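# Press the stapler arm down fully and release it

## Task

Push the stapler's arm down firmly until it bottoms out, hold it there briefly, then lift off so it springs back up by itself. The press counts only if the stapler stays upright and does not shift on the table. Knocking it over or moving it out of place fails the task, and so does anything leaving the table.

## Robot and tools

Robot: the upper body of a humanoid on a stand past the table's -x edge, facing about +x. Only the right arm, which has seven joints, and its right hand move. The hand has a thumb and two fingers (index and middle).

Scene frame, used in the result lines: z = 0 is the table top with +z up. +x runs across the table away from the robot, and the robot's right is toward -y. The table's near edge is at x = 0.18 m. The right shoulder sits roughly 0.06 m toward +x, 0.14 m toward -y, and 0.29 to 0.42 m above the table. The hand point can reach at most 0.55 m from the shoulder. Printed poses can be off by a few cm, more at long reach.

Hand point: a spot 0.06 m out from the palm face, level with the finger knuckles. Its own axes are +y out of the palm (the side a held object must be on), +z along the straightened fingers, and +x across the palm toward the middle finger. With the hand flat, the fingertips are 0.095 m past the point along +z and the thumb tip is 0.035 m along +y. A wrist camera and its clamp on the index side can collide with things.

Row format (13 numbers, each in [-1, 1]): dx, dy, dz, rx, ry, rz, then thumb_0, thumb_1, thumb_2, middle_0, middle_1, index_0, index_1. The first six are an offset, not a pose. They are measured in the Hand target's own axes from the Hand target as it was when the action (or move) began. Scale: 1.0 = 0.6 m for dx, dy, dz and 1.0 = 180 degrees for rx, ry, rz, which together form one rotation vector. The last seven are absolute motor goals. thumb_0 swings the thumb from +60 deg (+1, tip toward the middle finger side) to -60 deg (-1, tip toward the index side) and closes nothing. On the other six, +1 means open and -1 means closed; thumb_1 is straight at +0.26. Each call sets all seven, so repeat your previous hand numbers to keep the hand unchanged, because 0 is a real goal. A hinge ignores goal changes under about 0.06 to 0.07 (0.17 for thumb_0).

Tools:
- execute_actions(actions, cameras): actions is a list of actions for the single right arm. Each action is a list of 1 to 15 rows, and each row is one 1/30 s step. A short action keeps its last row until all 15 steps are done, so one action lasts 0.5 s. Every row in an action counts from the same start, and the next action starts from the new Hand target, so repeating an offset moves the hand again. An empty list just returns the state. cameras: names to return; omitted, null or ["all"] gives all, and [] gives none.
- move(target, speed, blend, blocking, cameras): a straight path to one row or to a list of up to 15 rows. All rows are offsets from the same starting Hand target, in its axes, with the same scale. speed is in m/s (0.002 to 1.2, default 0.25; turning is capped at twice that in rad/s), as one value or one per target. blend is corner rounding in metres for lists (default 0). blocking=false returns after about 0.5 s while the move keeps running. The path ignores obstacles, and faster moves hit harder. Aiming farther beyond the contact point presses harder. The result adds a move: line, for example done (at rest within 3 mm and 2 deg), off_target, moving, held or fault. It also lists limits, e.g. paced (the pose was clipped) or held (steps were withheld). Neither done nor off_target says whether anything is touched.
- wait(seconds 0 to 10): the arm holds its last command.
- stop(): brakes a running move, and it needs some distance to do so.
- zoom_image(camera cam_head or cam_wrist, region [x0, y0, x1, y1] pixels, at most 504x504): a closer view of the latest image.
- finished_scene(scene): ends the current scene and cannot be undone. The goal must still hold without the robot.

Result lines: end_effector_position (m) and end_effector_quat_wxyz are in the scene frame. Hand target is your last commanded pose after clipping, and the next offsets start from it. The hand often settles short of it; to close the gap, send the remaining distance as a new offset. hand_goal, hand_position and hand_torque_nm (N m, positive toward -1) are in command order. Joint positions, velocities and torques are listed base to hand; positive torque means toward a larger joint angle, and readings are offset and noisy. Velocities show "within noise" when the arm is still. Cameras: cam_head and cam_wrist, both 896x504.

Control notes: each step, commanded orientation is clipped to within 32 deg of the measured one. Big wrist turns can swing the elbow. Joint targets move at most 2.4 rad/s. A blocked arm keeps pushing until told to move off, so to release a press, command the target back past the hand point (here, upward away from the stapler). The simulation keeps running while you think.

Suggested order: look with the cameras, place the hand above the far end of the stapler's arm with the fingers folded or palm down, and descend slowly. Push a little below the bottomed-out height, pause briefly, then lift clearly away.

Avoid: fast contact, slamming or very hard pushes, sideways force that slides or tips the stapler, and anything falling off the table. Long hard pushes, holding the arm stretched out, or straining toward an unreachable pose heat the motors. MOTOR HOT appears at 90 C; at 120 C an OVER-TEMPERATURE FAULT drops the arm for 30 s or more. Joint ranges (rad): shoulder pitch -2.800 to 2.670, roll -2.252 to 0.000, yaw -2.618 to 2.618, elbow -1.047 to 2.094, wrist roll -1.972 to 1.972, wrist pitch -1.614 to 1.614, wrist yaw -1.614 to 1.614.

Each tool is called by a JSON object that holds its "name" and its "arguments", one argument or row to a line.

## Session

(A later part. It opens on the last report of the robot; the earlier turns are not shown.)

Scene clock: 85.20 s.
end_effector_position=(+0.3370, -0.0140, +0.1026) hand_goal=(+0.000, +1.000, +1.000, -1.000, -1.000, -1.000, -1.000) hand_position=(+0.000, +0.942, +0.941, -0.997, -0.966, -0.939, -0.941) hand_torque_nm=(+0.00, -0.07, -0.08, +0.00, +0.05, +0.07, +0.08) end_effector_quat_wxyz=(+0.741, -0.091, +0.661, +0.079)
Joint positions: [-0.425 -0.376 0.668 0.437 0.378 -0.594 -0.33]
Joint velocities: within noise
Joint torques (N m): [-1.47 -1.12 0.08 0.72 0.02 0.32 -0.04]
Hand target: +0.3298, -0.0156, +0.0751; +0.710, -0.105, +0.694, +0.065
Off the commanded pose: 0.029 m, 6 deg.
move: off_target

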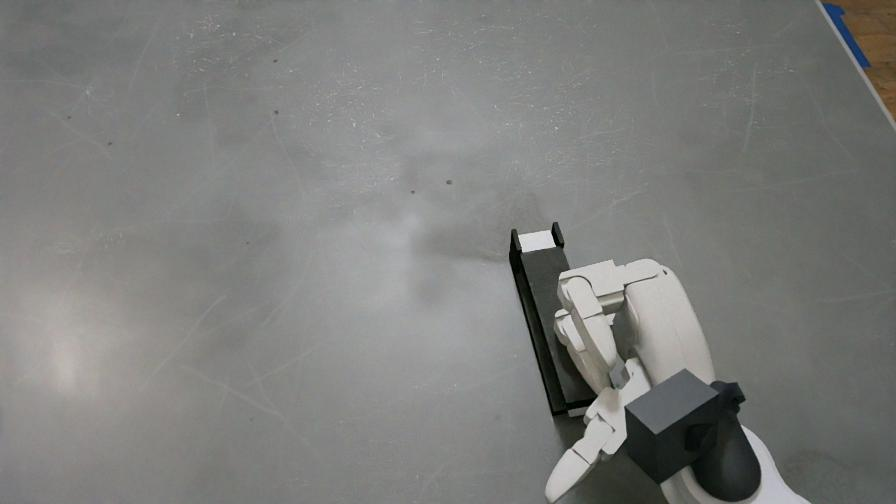

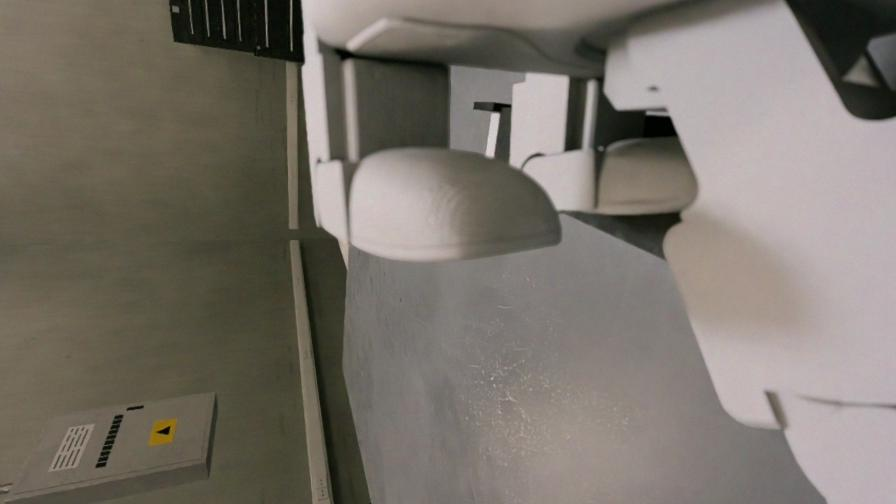

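{"name": "move", "arguments": {
  "target": [0.05,0.006,-0.0007,0,0,0,0,1,1,-1,-1,-1,-1],
  "speed": 0.1
}}

{"name": "zoom_image", "arguments": {
  "camera": "cam_head",
  "region": [480, 200, 680, 430]
}}

Scene clock: 87.23 s.
end_effector_position=(+0.3411, -0.0098, +0.0904) hand_goal=(+0.000, +1.000, +1.000, -1.000, -1.000, -1.000, -1.000) hand_position=(+0.000, +0.942, +0.941, -0.997, -0.985, -0.939, -0.941) hand_torque_nm=(+0.00, -0.07, -0.08, +0.00, +0.02, +0.07, +0.08) end_effector_quat_wxyz=(+0.763, -0.085, +0.635, +0.087)
Joint positions: [-0.517 -0.252 0.675 0.811 0.388 -0.881 -0.257]
Joint velocities: within noise
Joint torques (N m): [-0.07 -0.72 0.65 3.35 0.16 1.77 0.12]
Hand target: +0.3294, -0.0138, +0.0449; +0.710, -0.105, +0.694, +0.065
Off the commanded pose: 0.047 m, 10 deg.
move: off_target

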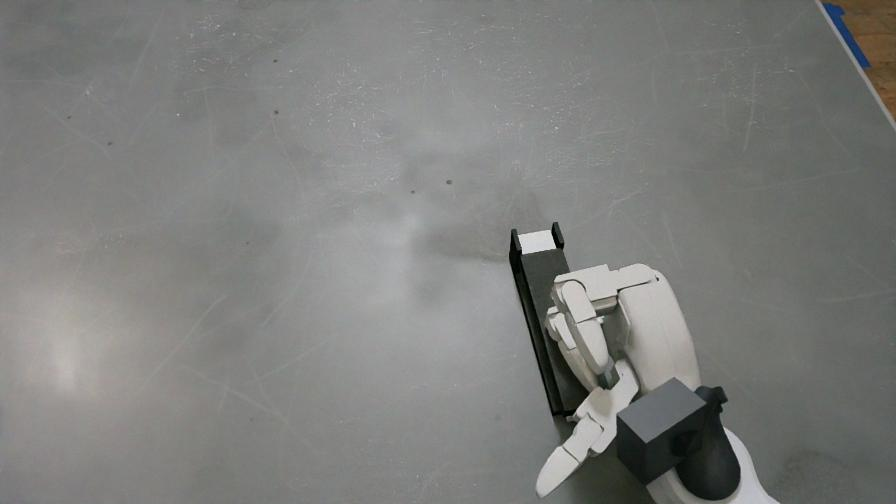

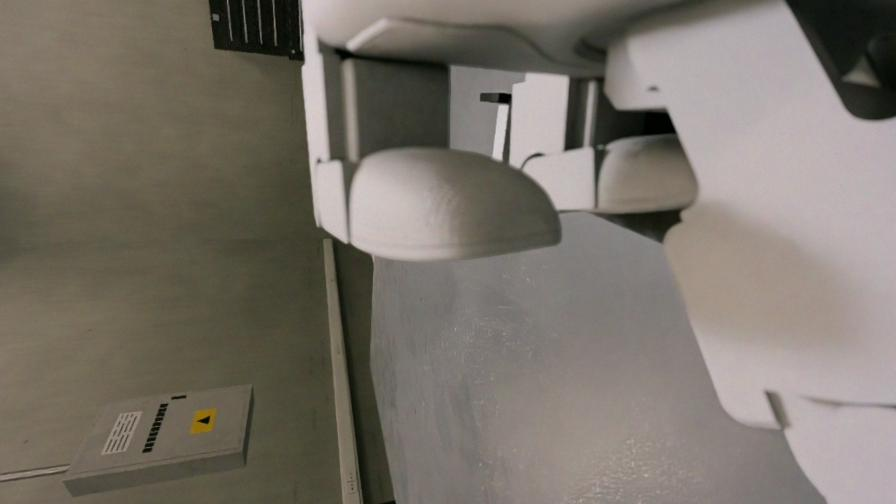

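Scaled by 2.191 from the camera's 896x504 image, which has a finer 1280x720 frame.

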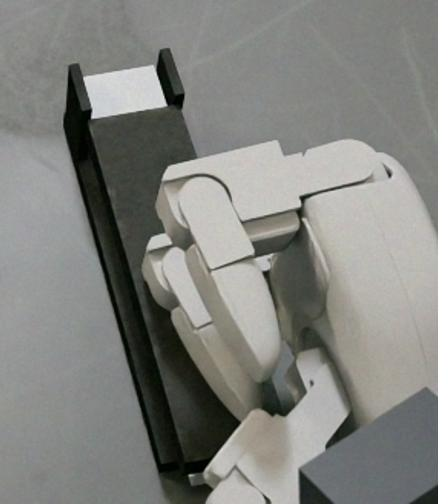

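{"name": "move", "arguments": {
  "target": [0.05,0.006,-0.0007,0,0,0,0,1,1,-1,-1,-1,-1],
  "speed": 0.1
}}

{"name": "zoom_image", "arguments": {
  "camera": "cam_head",
  "region": [480, 200, 680, 430]
}}

Scene clock: 89.27 s.
end_effector_position=(+0.3474, -0.0051, +0.0875) hand_goal=(+0.000, +1.000, +1.000, -1.000, -1.000, -1.000, -1.000) hand_position=(+0.000, +0.942, +0.941, -0.997, -0.997, -0.939, -0.941) hand_torque_nm=(+0.00, -0.07, -0.08, +0.00, +0.00, +0.07, +0.08) end_effector_quat_wxyz=(+0.787, -0.084, +0.605, +0.083)
Joint positions: [-0.702 -0.057 0.646 1.392 0.506 -1.256 -0.088]
Joint velocities: within noise
Joint torques (N m): [2.68 0.09 0.61 6.53 -0.16 4.17 0.54]
Hand target: +0.3290, -0.0120, +0.0147; +0.710, -0.105, +0.694, +0.065
Off the commanded pose: 0.075 m, 14 deg.
move: off_target

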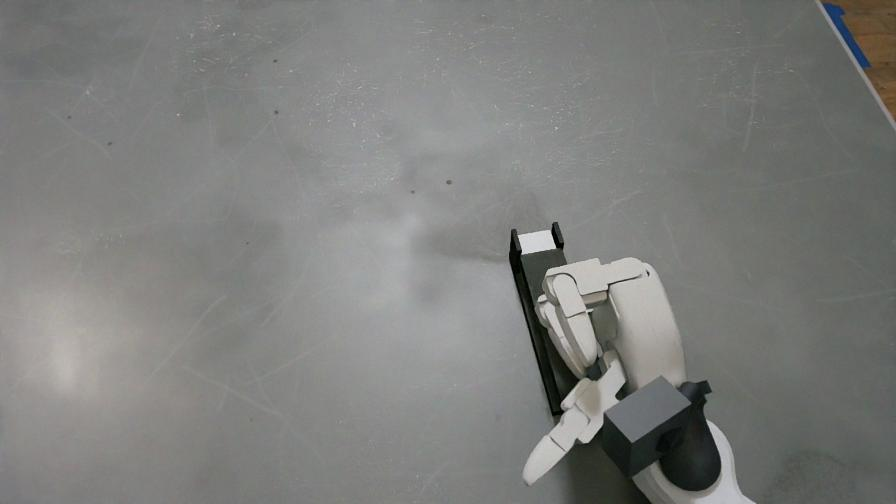

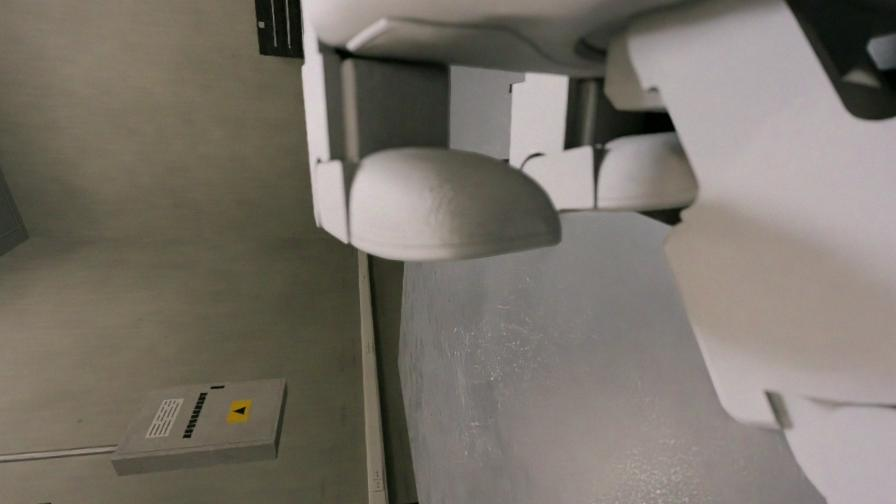

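Scaled by 2.191 from the camera's 896x504 image, which has a finer 1280x720 frame.

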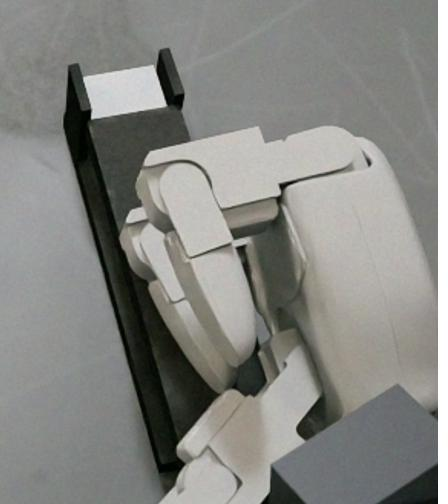

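{"name": "move", "arguments": {
  "target": [-0.242,-0.015,0.003,0,0,0,0,1,1,-1,-1,-1,-1]
}}

{"name": "zoom_image", "arguments": {
  "camera": "cam_head",
  "region": [480, 200, 680, 430]
}}

Scene clock: 92.47 s.
end_effector_position=(+0.3272, -0.0121, +0.1560) hand_goal=(+0.000, +1.000, +1.000, -1.000, -1.000, -1.000, -1.000) hand_position=(+0.000, +0.944, +0.942, -0.938, -0.997, -0.940, -0.941) hand_torque_nm=(+0.00, -0.07, -0.08, +0.08, +0.00, +0.07, +0.08) end_effector_quat_wxyz=(+0.707, -0.106, +0.696, +0.065)
Joint positions: [-0.446 -0.68 0.761 -0.198 0.563 -0.113 -0.588]
Joint velocities: within noise
Joint torques (N m): [-3.75 -2.3 -2.06 -4.42 0.16 -1.11 -0.2]
Hand target: +0.3287, -0.0126, +0.1602; +0.710, -0.105, +0.694, +0.065
Off the commanded pose: 0.004 m, 0 deg.
move: off_target

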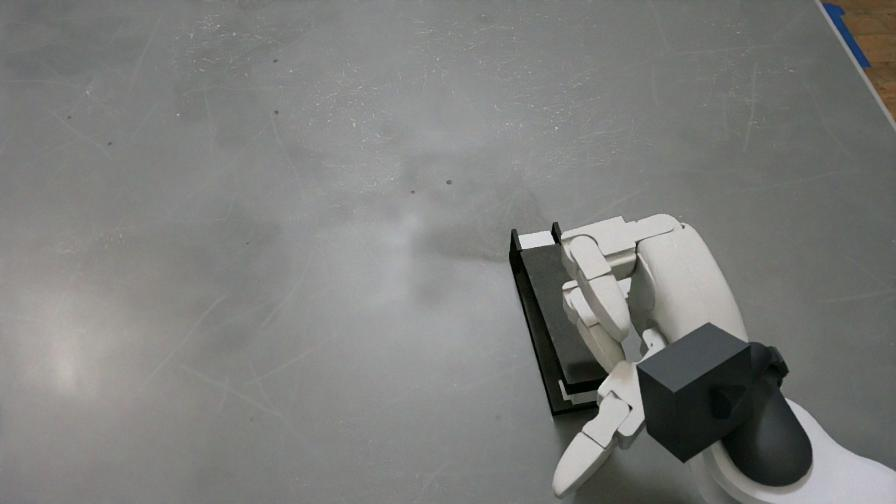

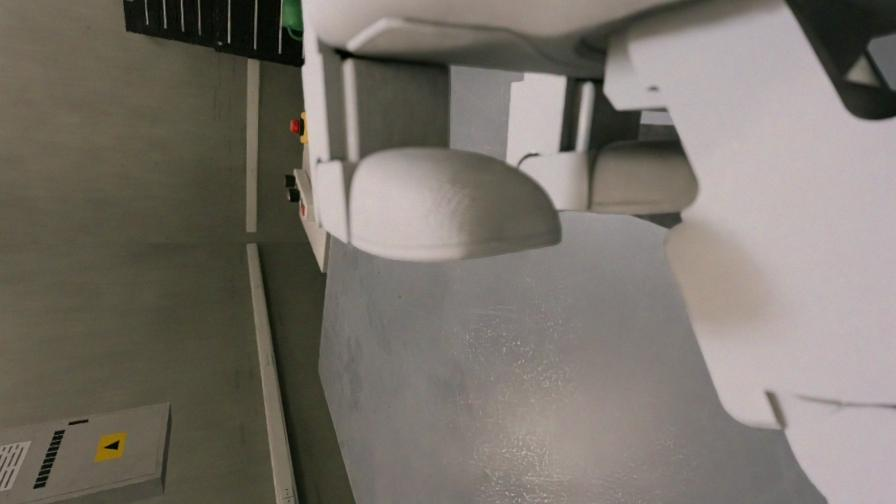

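Scaled by 2.191 from the camera's 896x504 image, which has a finer 1280x720 frame.

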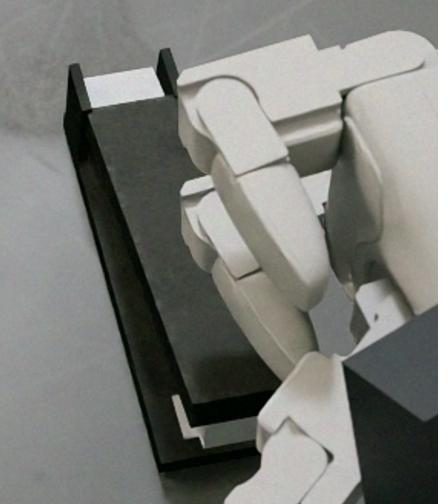

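{"name": "move", "arguments": {
  "target": [-0.216,-0.253,-0.257,-0.086,-0.211,-0.483,0,0.263,1,1,1,1,1]
}}

Scene clock: 101.90 s.
end_effector_position=(+0.2112, -0.1875, +0.2940) hand_goal=(+0.000, +0.263, +1.000, +1.000, +1.000, +1.000, +1.000) hand_position=(+0.000, +0.326, +0.943, +0.924, +0.939, +0.924, +0.939) hand_torque_nm=(+0.00, +0.08, -0.08, -0.09, -0.08, -0.09, -0.08) end_effector_quat_wxyz=(+0.769, -0.607, +0.133, -0.149)
Joint positions: [-1.508 -2.211 1.537 -0.155 -0.465 -1.314 -1.061]
Joint velocities: within noise
Joint torques (N m): [-1.3 -2.87 -1.4 1.83 1.33 -0.22 -0.77]
Hand target: +0.2113, -0.1898, +0.2961; +0.709, -0.603, +0.177, -0.320
Off the commanded pose: 0.003 m, 21 deg.
joint sent to its limit — joint 2 (shoulder roll), lower limit. The joint targets are off in orientation, not in position.
move: off_target

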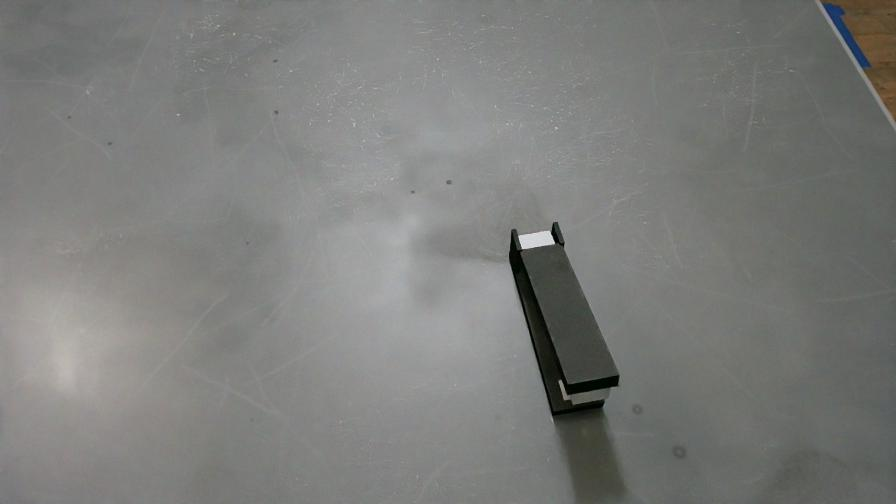

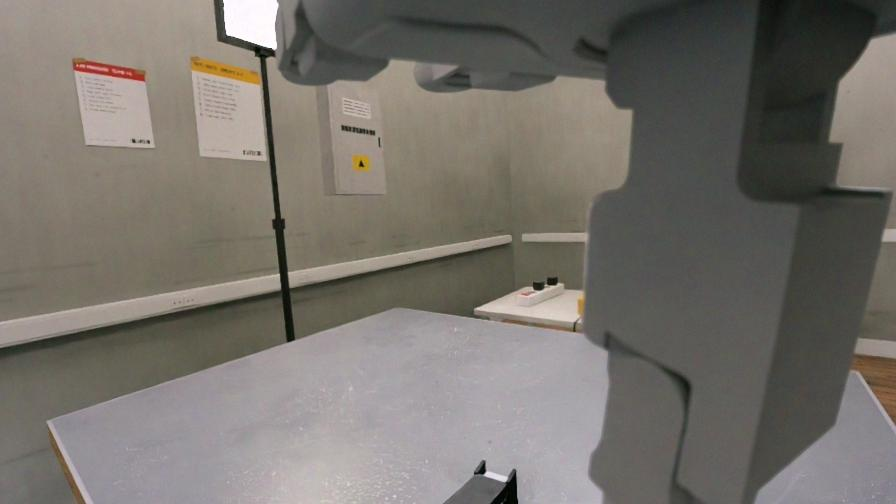

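{"name": "move", "arguments": {
  "target": [0.226,0.032,-0.115,0.086,0.211,0.483,0,0.263,1,1,1,1,1],
  "cameras": []
}}

Scene clock: 107.60 s.
end_effector_position=(+0.2720, -0.3271, +0.2808) hand_goal=(+0.000, +0.263, +1.000, +1.000, +1.000, +1.000, +1.000) hand_position=(+0.000, +0.323, +0.943, +0.931, +0.940, +0.931, +0.940) hand_torque_nm=(+0.00, +0.08, -0.08, -0.08, -0.08, -0.08, -0.08) end_effector_quat_wxyz=(+0.675, -0.102, +0.730, +0.016)
Joint positions: [-2.043 -2.009 2.631 0.326 1.979 -0.656 0.787]
Joint velocities: within noise
Joint torques (N m): [-1.97 0.48 -1.6 2.49 0.85 -0.96 -0.01]
Hand target: +0.2714, -0.3301, +0.2812; +0.710, -0.105, +0.694, +0.065
Off the commanded pose: 0.003 m, 8 deg.
joint sent to its limit — joint 3 (shoulder yaw), upper limit; joint 5 (wrist roll), upper limit. The joint targets are off in orientation, not in position.
move: off_target
No camera images: "cameras" was empty.

{"name": "move", "arguments": {
  "target": [0.08,0.387,0.195,0,0,0,0,0.263,1,-1,-1,-1,-1],
  "cameras": []
}}

Scene clock: 110.43 s.
end_effector_position=(+0.3325, -0.0804, +0.2239) hand_goal=(+0.000, +0.263, +1.000, -1.000, -1.000, -1.000, -1.000) hand_position=(+0.000, +0.321, +0.943, -0.935, -0.941, -0.935, -0.941) hand_torque_nm=(+0.00, +0.07, -0.08, +0.08, +0.08, +0.08, +0.08) end_effector_quat_wxyz=(+0.711, -0.105, +0.693, +0.062)
Joint positions: [-1.722 -1.189 2.485 -0.288 1.161 -1.116 -0.973]
Joint velocities: within noise
Joint torques (N m): [-3.32 -1.32 -1.87 0.79 -0.12 -1.53 -0.23]
Hand target: +0.3312, -0.0796, +0.2215; +0.710, -0.105, +0.694, +0.065
Off the commanded pose: 0.003 m, 0 deg.
move: done
No camera images: "cameras" was empty.

{"name": "move", "arguments": {
  "target": [-0.087,-0.17,0.253,0,0,-0.45,0,0.263,1,-1,-1,-1,-1],
  "cameras": []
}}

Scene clock: 120.47 s.
end_effector_position=(+0.5008, -0.1368, +0.2864) hand_goal=(+0.000, +0.263, +1.000, -1.000, -1.000, -1.000, -1.000) hand_position=(+0.000, +0.321, +0.943, -0.935, -0.941, -0.935, -0.941) hand_torque_nm=(+0.00, +0.07, -0.08, +0.08, +0.08, +0.08, +0.08) end_effector_quat_wxyz=(+0.588, -0.525, +0.460, -0.409)
Joint positions: [-2.266 -0.831 2.527 0.506 1.068 -0.147 -0.422]
Joint velocities: within noise
Joint torques (N m): [-6.23 -0.81 -1.01 4.91 0.06 -0.29 -0.7]
Hand target: +0.5013, -0.1394, +0.2819; +0.582, -0.530, +0.460, -0.411
Off the commanded pose: 0.005 m, 1 deg.
move: off_target
No camera images: "cameras" was empty.

{"name": "move", "arguments": {
  "target": [0,0,0,0,0,-0.4,0,0.263,1,-1,-1,-1,-1],
  "cameras": ["cam_head"]
}}

Scene clock: 124.80 s.
end_effector_position=(+0.5031, -0.1383, +0.2943) hand_goal=(+0.000, +0.263, +1.000, -1.000, -1.000, -1.000, -1.000) hand_position=(+0.000, +0.321, +0.943, -0.935, -0.941, -0.935, -0.941) hand_torque_nm=(+0.00, +0.07, -0.08, +0.08, +0.08, +0.08, +0.08) end_effector_quat_wxyz=(-0.235, +0.688, -0.062, +0.683)
Joint positions: [-2.288 -0.448 2.635 0.198 0.267 0.853 -0.312]
Joint velocities: within noise
Joint torques (N m): [-5.35 -1.59 -0.26 2.85 -0.29 1.52 -0.24]
Hand target: +0.5013, -0.1394, +0.2819; -0.229, +0.699, -0.060, +0.675
Off the commanded pose: 0.013 m, 2 deg.
joint sent to its limit — joint 3 (shoulder yaw), upper limit. The joint targets still meet the commanded pose.
move: off_target
Images, in order (width x height): cam_head 896x504.

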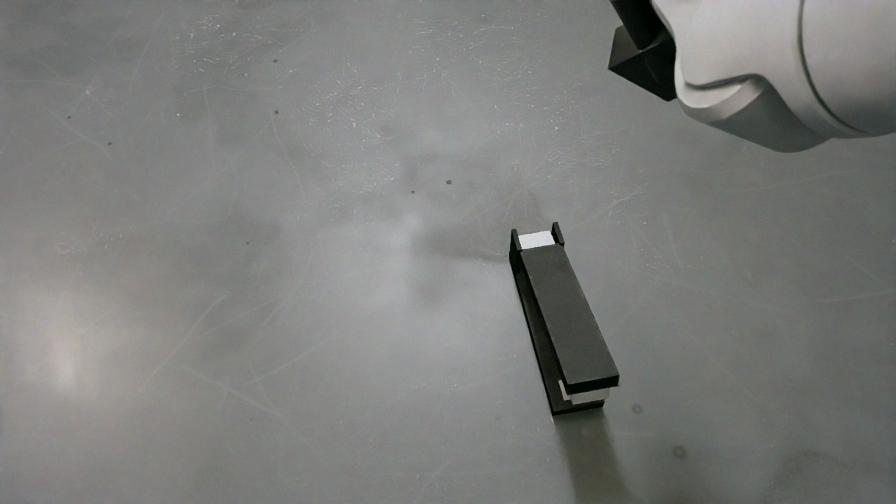

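{"name": "move", "arguments": {
  "target": [-0.113,0.08,0.111,0,0,0.85,0,0.263,1,-1,-1,-1,-1],
  "cameras": []
}}

{"name": "move", "arguments": {
  "target": [0,0,0,0,0,0.4,0,0.263,1,-1,-1,-1,-1],
  "cameras": ["cam_head"]
}}

Scene clock: 134.97 s.
end_effector_position=(+0.5588, -0.1375, +0.2203) hand_goal=(+0.000, +0.263, +1.000, -1.000, -1.000, -1.000, -1.000) hand_position=(+0.000, +0.321, +0.943, -0.935, -0.941, -0.935, -0.941) hand_torque_nm=(+0.00, +0.07, -0.08, +0.08, +0.08, +0.08, +0.08) end_effector_quat_wxyz=(+0.632, +0.072, +0.738, -0.224)
Joint positions: [-1.559 -0.37 1.622 1.471 1.723 -0.073 -0.445]
Joint velocities: within noise
Joint torques (N m): [-5.99 -2.18 -0.32 2.49 0.24 -1.13 -0.3]
Hand target: +0.5712, -0.1395, +0.2016; +0.701, -0.069, +0.710, +0.005
Off the commanded pose: 0.022 m, 40 deg; orientation clipped.
move: off_target; limits=paced
No camera images: "cameras" was empty.

Scene clock: 138.90 s.
end_effector_position=(+0.5596, -0.1390, +0.2230) hand_goal=(+0.000, +0.263, +1.000, -1.000, -1.000, -1.000, -1.000) hand_position=(+0.000, +0.316, +0.943, -0.935, -0.942, -0.935, -0.942) hand_torque_nm=(+0.00, +0.07, -0.08, +0.08, +0.08, +0.08, +0.08) end_effector_quat_wxyz=(+0.415, +0.534, +0.711, +0.191)
Joint positions: [-1.478 -0.291 0.538 1.465 1.98 -0.041 -0.417]
Joint velocities: within noise
Joint torques (N m): [-5.83 -2.04 -0.29 -1.79 -0.13 -0.4 0.53]
Hand target: +0.5712, -0.1395, +0.2016; +0.543, +0.394, +0.636, +0.380
Off the commanded pose: 0.024 m, 38 deg; orientation clipped.
move: off_target; limits=paced
Images, in order (width x height): cam_head 896x504.

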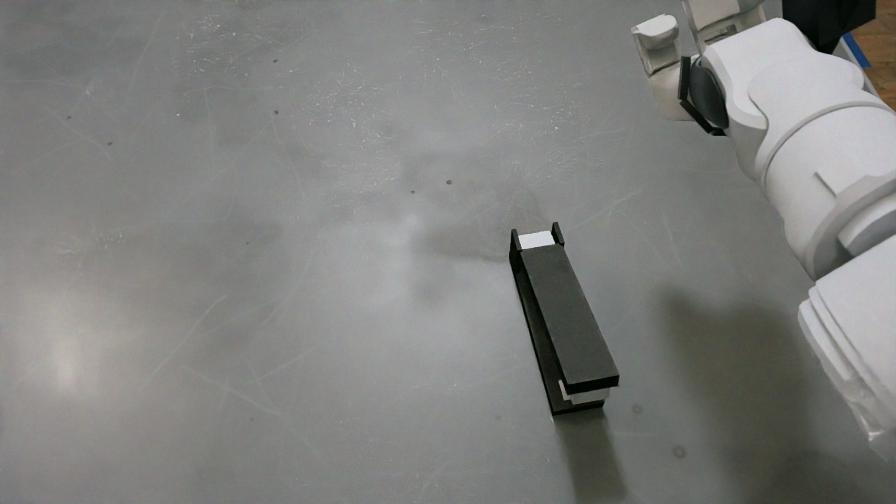

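{"name": "move", "arguments": {
  "target": [0.023,-0.043,-0.398,0,0,-0.4,0,0.263,1,-1,-1,-1,-1],
  "cameras": []
}}

Scene clock: 144.77 s.
end_effector_position=(+0.3337, -0.1491, +0.2027) hand_goal=(+0.000, +0.263, +1.000, -1.000, -1.000, -1.000, -1.000) hand_position=(+0.000, +0.316, +0.943, -0.935, -0.942, -0.935, -0.942) hand_torque_nm=(+0.00, +0.07, -0.08, +0.08, +0.08, +0.08, +0.08) end_effector_quat_wxyz=(+0.665, -0.050, +0.745, -0.007)
Joint positions: [-0.36 -1.446 0.742 -0.356 1.175 -0.398 -0.547]
Joint velocities: within noise
Joint torques (N m): [-1.75 -6.01 -2.32 -1.69 -0.19 -1.74 -0.2]
Hand target: +0.3308, -0.1505, +0.2014; +0.663, -0.055, +0.746, -0.012
Off the commanded pose: 0.003 m, 1 deg.
move: done
No camera images: "cameras" was empty.

{"name": "move", "arguments": {
  "target": [-0.091,-0.304,-0.131,0,0,0,0,0.263,1,-1,-1,-1,-1],
  "cameras": []
}}

Scene clock: 148.83 s.
end_effector_position=(+0.2701, -0.3307, +0.2822) hand_goal=(+0.000, +0.263, +1.000, -1.000, -1.000, -1.000, -1.000) hand_position=(+0.000, +0.316, +0.943, -0.935, -0.942, -0.935, -0.942) hand_torque_nm=(+0.00, +0.07, -0.08, +0.08, +0.08, +0.08, +0.08) end_effector_quat_wxyz=(+0.664, -0.056, +0.745, -0.014)
Joint positions: [-1.572 -2.066 2.206 0.185 1.983 -0.652 0.652]
Joint velocities: within noise
Joint torques (N m): [-1.64 -1.58 -1.54 2.77 0.67 -0.94 0.04]
Hand target: +0.2714, -0.3308, +0.2813; +0.663, -0.055, +0.746, -0.012
Off the commanded pose: 0.002 m, 0 deg.
joint sent to its limit — joint 5 (wrist roll), upper limit. The joint targets still meet the commanded pose.
move: done
No camera images: "cameras" was empty.

{"name": "move", "arguments": {
  "target": [0.091,0.304,0.131,0,0,0,0,0.263,1,-1,-1,-1,-1],
  "cameras": []
}}

Scene clock: 151.63 s.
end_effector_position=(+0.3329, -0.1517, +0.2053) hand_goal=(+0.000, +0.263, +1.000, -1.000, -1.000, -1.000, -1.000) hand_position=(+0.000, +0.316, +0.943, -0.935, -0.942, -0.935, -0.942) hand_torque_nm=(+0.00, +0.07, -0.08, +0.08, +0.08, +0.08, +0.08) end_effector_quat_wxyz=(+0.666, -0.052, +0.744, -0.014)
Joint positions: [-1.497 -1.514 2.252 -0.32 1.307 -0.924 -0.704]
Joint velocities: within noise
Joint torques (N m): [-2.5 -1.83 -1.55 0.64 -0.14 -1.69 -0.2]
Hand target: +0.3308, -0.1505, +0.2014; +0.663, -0.055, +0.746, -0.012
Off the commanded pose: 0.005 m, 1 deg.
move: off_target
No camera images: "cameras" was empty.

{"name": "move", "arguments": {
  "target": [-0.047,-0.01,0.397,0,0,0.4,0,0.263,1,-1,-1,-1,-1],
  "cameras": []
}}

{"name": "move", "arguments": {
  "target": [0.095,-0.162,-0.429,0,0,-0.4,0,0.263,1,-1,-1,-1,-1],
  "cameras": []
}}

Scene clock: 157.10 s.
end_effector_position=(+0.5527, -0.1475, +0.1964) hand_goal=(+0.000, +0.263, +1.000, -1.000, -1.000, -1.000, -1.000) hand_position=(+0.000, +0.315, +0.943, -0.935, -0.943, -0.935, -0.943) hand_torque_nm=(+0.00, +0.07, -0.08, +0.08, +0.08, +0.08, +0.08) end_effector_quat_wxyz=(+0.398, +0.545, +0.718, +0.170)
Joint positions: [-1.425 -0.292 0.536 1.463 1.977 -0.042 -0.426]
Joint velocities: within noise
Joint torques (N m): [-9.05 -2.39 -0.27 -3.19 -0.12 -0.48 0.6]
Hand target: +0.5706, -0.1404, +0.2011; +0.531, +0.411, +0.647, +0.361
Off the commanded pose: 0.020 m, 35 deg; orientation clipped.
move: off_target; limits=paced
No camera images: "cameras" was empty.

Scene clock: 160.30 s.
end_effector_position=(+0.3002, -0.1343, +0.1361) hand_goal=(+0.000, +0.263, +1.000, -1.000, -1.000, -1.000, -1.000) hand_position=(+0.000, +0.315, +0.943, -0.935, -0.943, -0.935, -0.943) hand_torque_nm=(+0.00, +0.07, -0.08, +0.08, +0.08, +0.08, +0.08) end_effector_quat_wxyz=(+0.642, -0.044, +0.765, -0.018)
Joint positions: [-0.22 -1.225 0.836 -0.273 0.904 -0.456 -0.657]
Joint velocities: within noise
Joint torques (N m): [-1.22 -5.27 -1.93 -2.72 -0.22 -1.65 -0.23]
Hand target: +0.2973, -0.1353, +0.1361; +0.642, -0.048, +0.765, -0.020
Off the commanded pose: 0.003 m, 1 deg.
move: done
No camera images: "cameras" was empty.

{"name": "move", "arguments": {
  "target": [-0.021,-0.108,-0.111,0,0,-0.3,0,0.263,1,-1,-1,-1,-1],
  "cameras": []
}}

Scene clock: 163.83 s.
end_effector_position=(+0.2392, -0.1990, +0.1666) hand_goal=(+0.000, +0.263, +1.000, -1.000, -1.000, -1.000, -1.000) hand_position=(+0.000, +0.315, +0.943, -0.935, -0.943, -0.935, -0.943) hand_torque_nm=(+0.00, +0.07, -0.08, +0.08, +0.08, +0.08, +0.08) end_effector_quat_wxyz=(+0.568, -0.384, +0.661, -0.306)
Joint positions: [-0.091 -2.132 0.907 -0.777 0.583 -0.197 -1.091]
Joint velocities: within noise
Joint torques (N m): [-1.09 -5.3 -0.81 -0.51 -0.16 -0.39 -0.99]
Hand target: +0.2370, -0.2006, +0.1661; +0.563, -0.390, +0.660, -0.309
Off the commanded pose: 0.003 m, 1 deg.
move: done
No camera images: "cameras" was empty.

{"name": "finished_scene", "arguments": {
  "scene": 1
}}

The scene is finished: the task was done.


## Next scene

The same job, from a new start.

{"name": "move", "arguments": {
  "target": [-0.011,0.2,0.173,0.086,0.211,0.483,0,1,1,-1,-1,-1,-1],
  "speed": 0.3,
  "blocking": false,
  "cameras": ["cam_head"]
}}

Scene clock: 0.50 s.
end_effector_position=(+0.2192, -0.4302, +0.2465) hand_goal=(+0.000, +1.000, +1.000, -1.000, -1.000, -1.000, -1.000) hand_position=(+0.000, +0.941, +1.000, -0.942, -0.937, -0.942, -0.937) hand_torque_nm=(+0.00, -0.08, +0.00, +0.07, +0.08, +0.07, +0.08) end_effector_quat_wxyz=(-0.174, -0.309, -0.328, +0.875)
Joint positions: [-0.527 -0.153 -0.657 -0.201 -1.062 0.967 -1.042]
Joint velocities: [0.015 -0.008 -0.476 0.12 0.778 -0.796 -0.635]
Joint torques (N m): [-3.61 -4.04 0.22 -1.91 -0.08 -1.09 -0.7]
Hand target: +0.2244, -0.4353, +0.2445; -0.197, -0.331, -0.318, +0.866
Off the commanded pose: 0.140 m, 85 deg.
move: running
Images, in order (width x height): cam_head 896x504.

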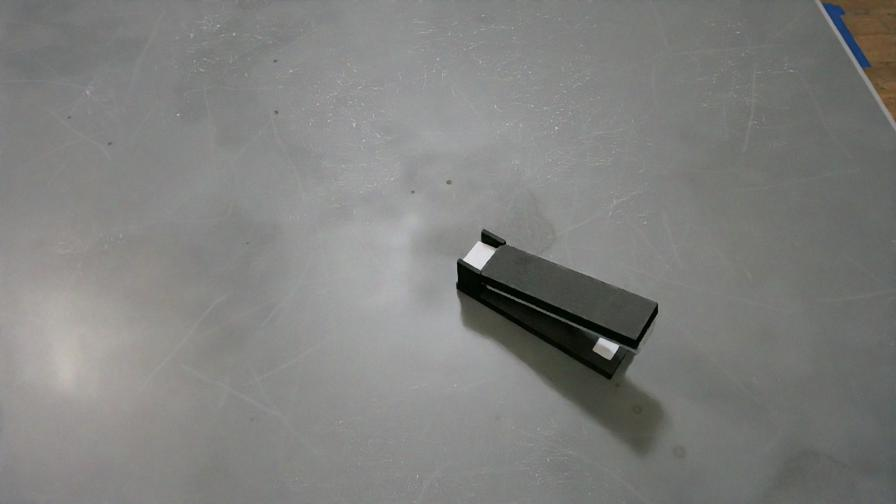

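{"name": "stop", "arguments": {
  "cameras": []
}}

Scene clock: 1.53 s.
end_effector_position=(+0.2275, -0.4703, +0.2390) hand_goal=(+0.000, +1.000, +1.000, -1.000, -1.000, -1.000, -1.000) hand_position=(+0.000, +0.943, +1.000, -0.943, -0.941, -0.943, -0.941) hand_torque_nm=(+0.00, -0.07, +0.00, +0.07, +0.08, +0.07, +0.08) end_effector_quat_wxyz=(-0.310, -0.449, -0.246, +0.801)
Joint positions: [-0.557 -0.258 -0.9 0.131 -0.597 0.301 -1.352]
Joint velocities: within noise
Joint torques (N m): [-3.54 -6.53 0.13 -2.61 -0.09 -1.14 -0.36]
Hand target: +0.2281, -0.4727, +0.2438; -0.313, -0.456, -0.240, +0.798 (not the last commanded pose)
Off the commanded pose: 0.099 m, 59 deg.
earlier move: stopped
No camera images: "cameras" was empty.

{"name": "move", "arguments": {
  "target": [-0.184,-0.321,-0.673,-0.786,-0.006,0.208,0,1,1,-1,-1,-1,-1],
  "speed": 0.6,
  "cameras": ["cam_head"]
}}

Scene clock: 9.97 s.
end_effector_position=(+0.3641, -0.0422, +0.1666) hand_goal=(+0.000, +1.000, +1.000, -1.000, -1.000, -1.000, -1.000) hand_position=(+0.000, +0.944, +1.000, -0.943, -0.941, -0.943, -0.941) hand_torque_nm=(+0.00, -0.07, +0.00, +0.07, +0.08, +0.07, +0.08) end_effector_quat_wxyz=(+0.706, -0.106, +0.698, +0.058)
Joint positions: [-0.35 -0.184 0.068 -0.145 0.12 0.211 0.072]
Joint velocities: within noise
Joint torques (N m): [-4.52 -0.62 -0.47 -3.12 0.46 -1.83 0.03]
Hand target: +0.3657, -0.0392, +0.1699; +0.709, -0.104, +0.694, +0.065
Off the commanded pose: 0.005 m, 1 deg.
move: off_target
Images, in order (width x height): cam_head 896x504.

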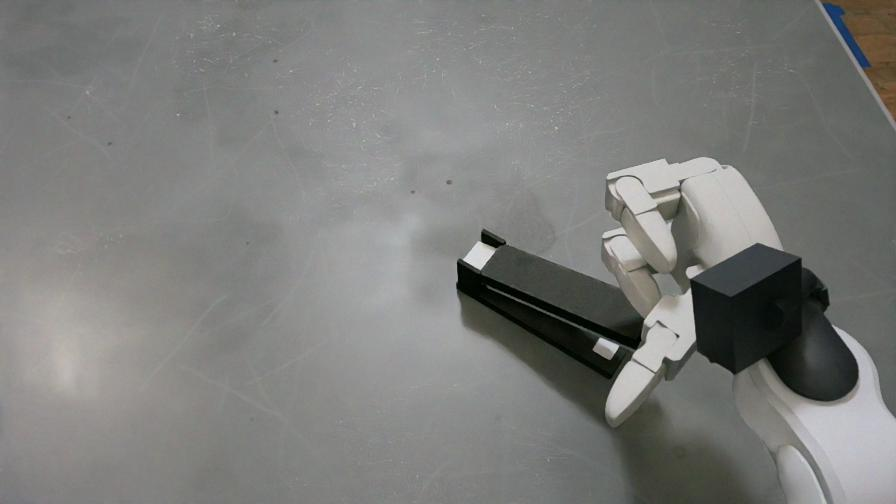

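{"name": "move", "arguments": {
  "target": [
    [0.075,0.005,-0.001,0,0,0,0,1,1,-1,-1,-1,-1],
    [0.267,0.016,-0.004,0,0,0,0,1,1,-1,-1,-1,-1],
    [0.275,0.016,-0.004,0,0,0,0,1,1,-1,-1,-1,-1],
    [0,0,0,0,0,0,0,1,1,-1,-1,-1,-1]
  ],
  "speed": [0.25,0.12,0.012,0.35],
  "cameras": ["cam_head"]
}}

Scene clock: 15.43 s.
end_effector_position=(+0.3673, -0.0389, +0.1714) hand_goal=(+0.000, +1.000, +1.000, -1.000, -1.000, -1.000, -1.000) hand_position=(+0.000, +0.945, +1.000, -0.959, -0.997, -0.943, -0.942) hand_torque_nm=(+0.00, -0.07, +0.00, +0.05, +0.00, +0.07, +0.08) end_effector_quat_wxyz=(+0.710, -0.100, +0.693, +0.069)
Joint positions: [-0.376 -0.237 0.122 -0.118 0.203 0.18 0.012]
Joint velocities: within noise
Joint torques (N m): [-3.17 -1.77 -0.45 -5.26 0.03 -1.23 -0.18]
Hand target: +0.3657, -0.0392, +0.1699; +0.709, -0.104, +0.694, +0.065
Off the commanded pose: 0.002 m, 1 deg.
move: done; limits=paced
Images, in order (width x height): cam_head 896x504.

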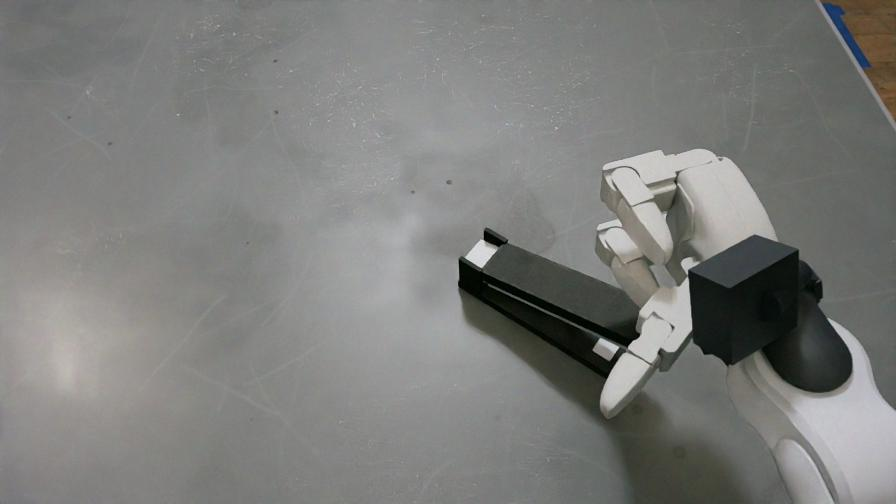

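{"name": "finished_scene", "arguments": {
  "scene": 2
}}

The scene is finished: the task was done.


## Next scene

The same job, from a new start.

{"name": "execute_actions", "arguments": {
  "actions": [],
  "cameras": ["cam_head"]
}}

Scene clock: 0.00 s.
end_effector_position=(+0.2216, -0.3782, +0.1801) hand_goal=(+0.000, +0.263, +1.000, +1.000, +1.000, +1.000, +1.000) hand_position=(+0.000, +0.263, +1.000, +1.000, +1.000, +1.000, +1.000) hand_torque_nm=(+0.00, +0.00, +0.00, +0.00, +0.00, +0.00, +0.00) end_effector_quat_wxyz=(+0.646, +0.124, +0.418, -0.627)
Joint positions: [0.351 -0.455 -0.418 0.058 -0.192 -0.527 -1.089]
Joint velocities: within noise
Joint torques (N m): no reading
Hand target: +0.2216, -0.3782, +0.1801; +0.646, +0.124, +0.418, -0.627
Images, in order (width x height): cam_head 896x504.

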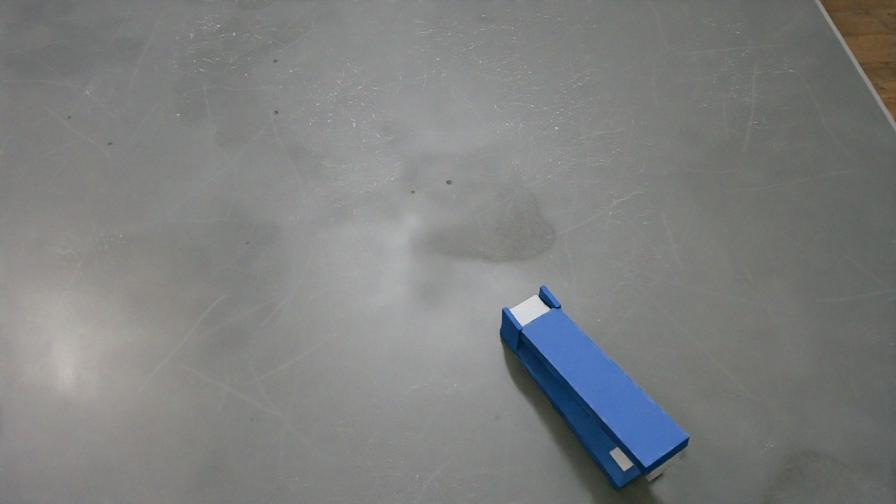

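{"name": "move", "arguments": {
  "target": [-0.397,0.198,-0.355,-0.439,0.067,0.254,0,1,1,-1,-1,-1,-1],
  "speed": 0.5,
  "cameras": ["cam_head"]
}}

Scene clock: 5.63 s.
end_effector_position=(+0.2800, -0.0443, +0.1724) hand_goal=(+0.000, +1.000, +1.000, -1.000, -1.000, -1.000, -1.000) hand_position=(+0.000, +0.943, +1.000, -0.942, -0.942, -0.942, -0.942) hand_torque_nm=(+0.00, -0.08, +0.00, +0.07, +0.08, +0.07, +0.08) end_effector_quat_wxyz=(+0.713, -0.105, +0.690, +0.061)
Joint positions: [0.004 -0.552 0.346 -0.525 0.339 0.053 -0.284]
Joint velocities: within noise
Joint torques (N m): [-1.96 -1.15 -0.74 -2.89 0.29 -1.22 0]
Hand target: +0.2806, -0.0425, +0.1704; +0.710, -0.104, +0.694, +0.065
Off the commanded pose: 0.003 m, 1 deg.
move: done
Images, in order (width x height): cam_head 896x504.

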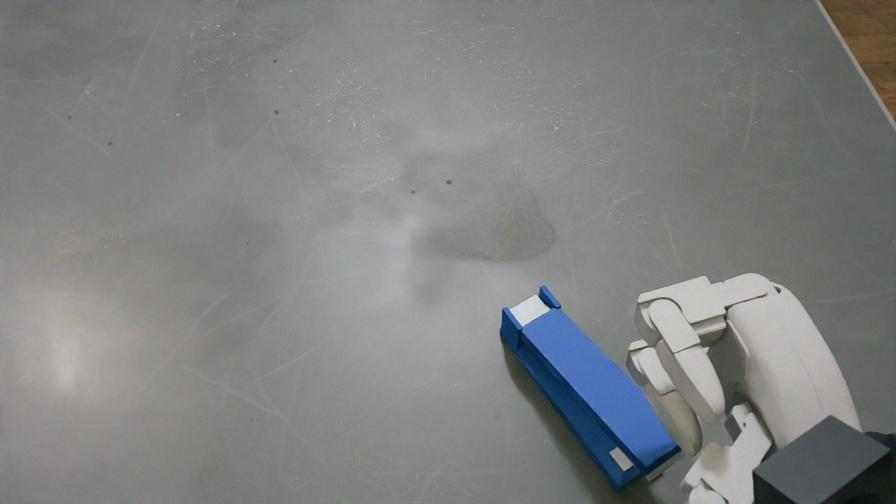

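{"name": "move", "arguments": {
  "target": [
    [0.075,0.011,0.017,0,0,0,0,1,1,-1,-1,-1,-1],
    [0.267,0.022,0.014,0,0,0,0,1,1,-1,-1,-1,-1],
    [0.275,0.022,0.014,0,0,0,0,1,1,-1,-1,-1,-1],
    [0,0.006,0.018,0,0,0,0,1,1,-1,-1,-1,-1]
  ],
  "speed": [0.25,0.12,0.012,0.35],
  "cameras": ["cam_head"]
}}

Scene clock: 10.33 s.
end_effector_position=(+0.2885, -0.0356, +0.1661) hand_goal=(+0.000, +1.000, +1.000, -1.000, -1.000, -1.000, -1.000) hand_position=(+0.000, +0.945, +1.000, -0.965, -0.997, -0.943, -0.943) hand_torque_nm=(+0.00, -0.07, +0.00, +0.04, +0.00, +0.07, +0.08) end_effector_quat_wxyz=(+0.706, -0.105, +0.697, +0.066)
Joint positions: [-0.131 -0.685 0.522 -0.45 0.451 -0.021 -0.454]
Joint velocities: within noise
Joint torques (N m): [-2.41 -2.44 -1.85 -4.82 0.22 -1.17 -0.19]
Hand target: +0.2902, -0.0365, +0.1703; +0.710, -0.104, +0.694, +0.065
Off the commanded pose: 0.005 m, 1 deg.
move: off_target
Images, in order (width x height): cam_head 896x504.

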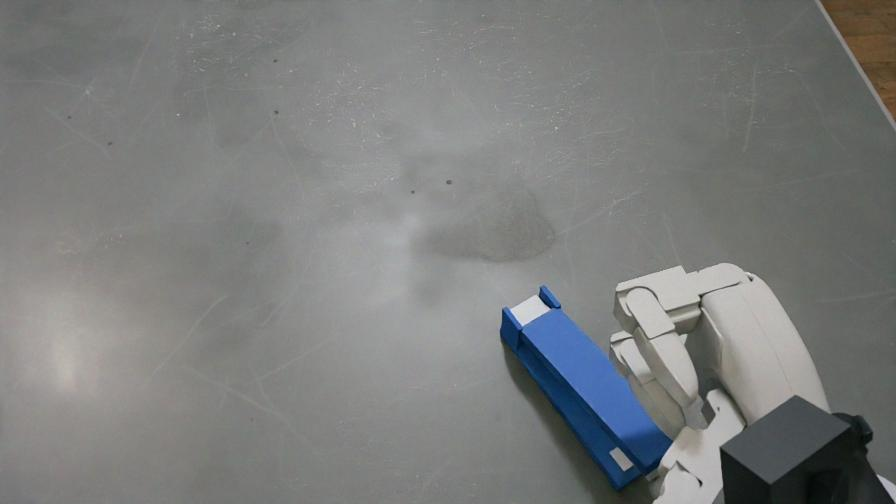

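{"name": "finished_scene", "arguments": {
  "scene": 3
}}

The scene is finished: the task was done.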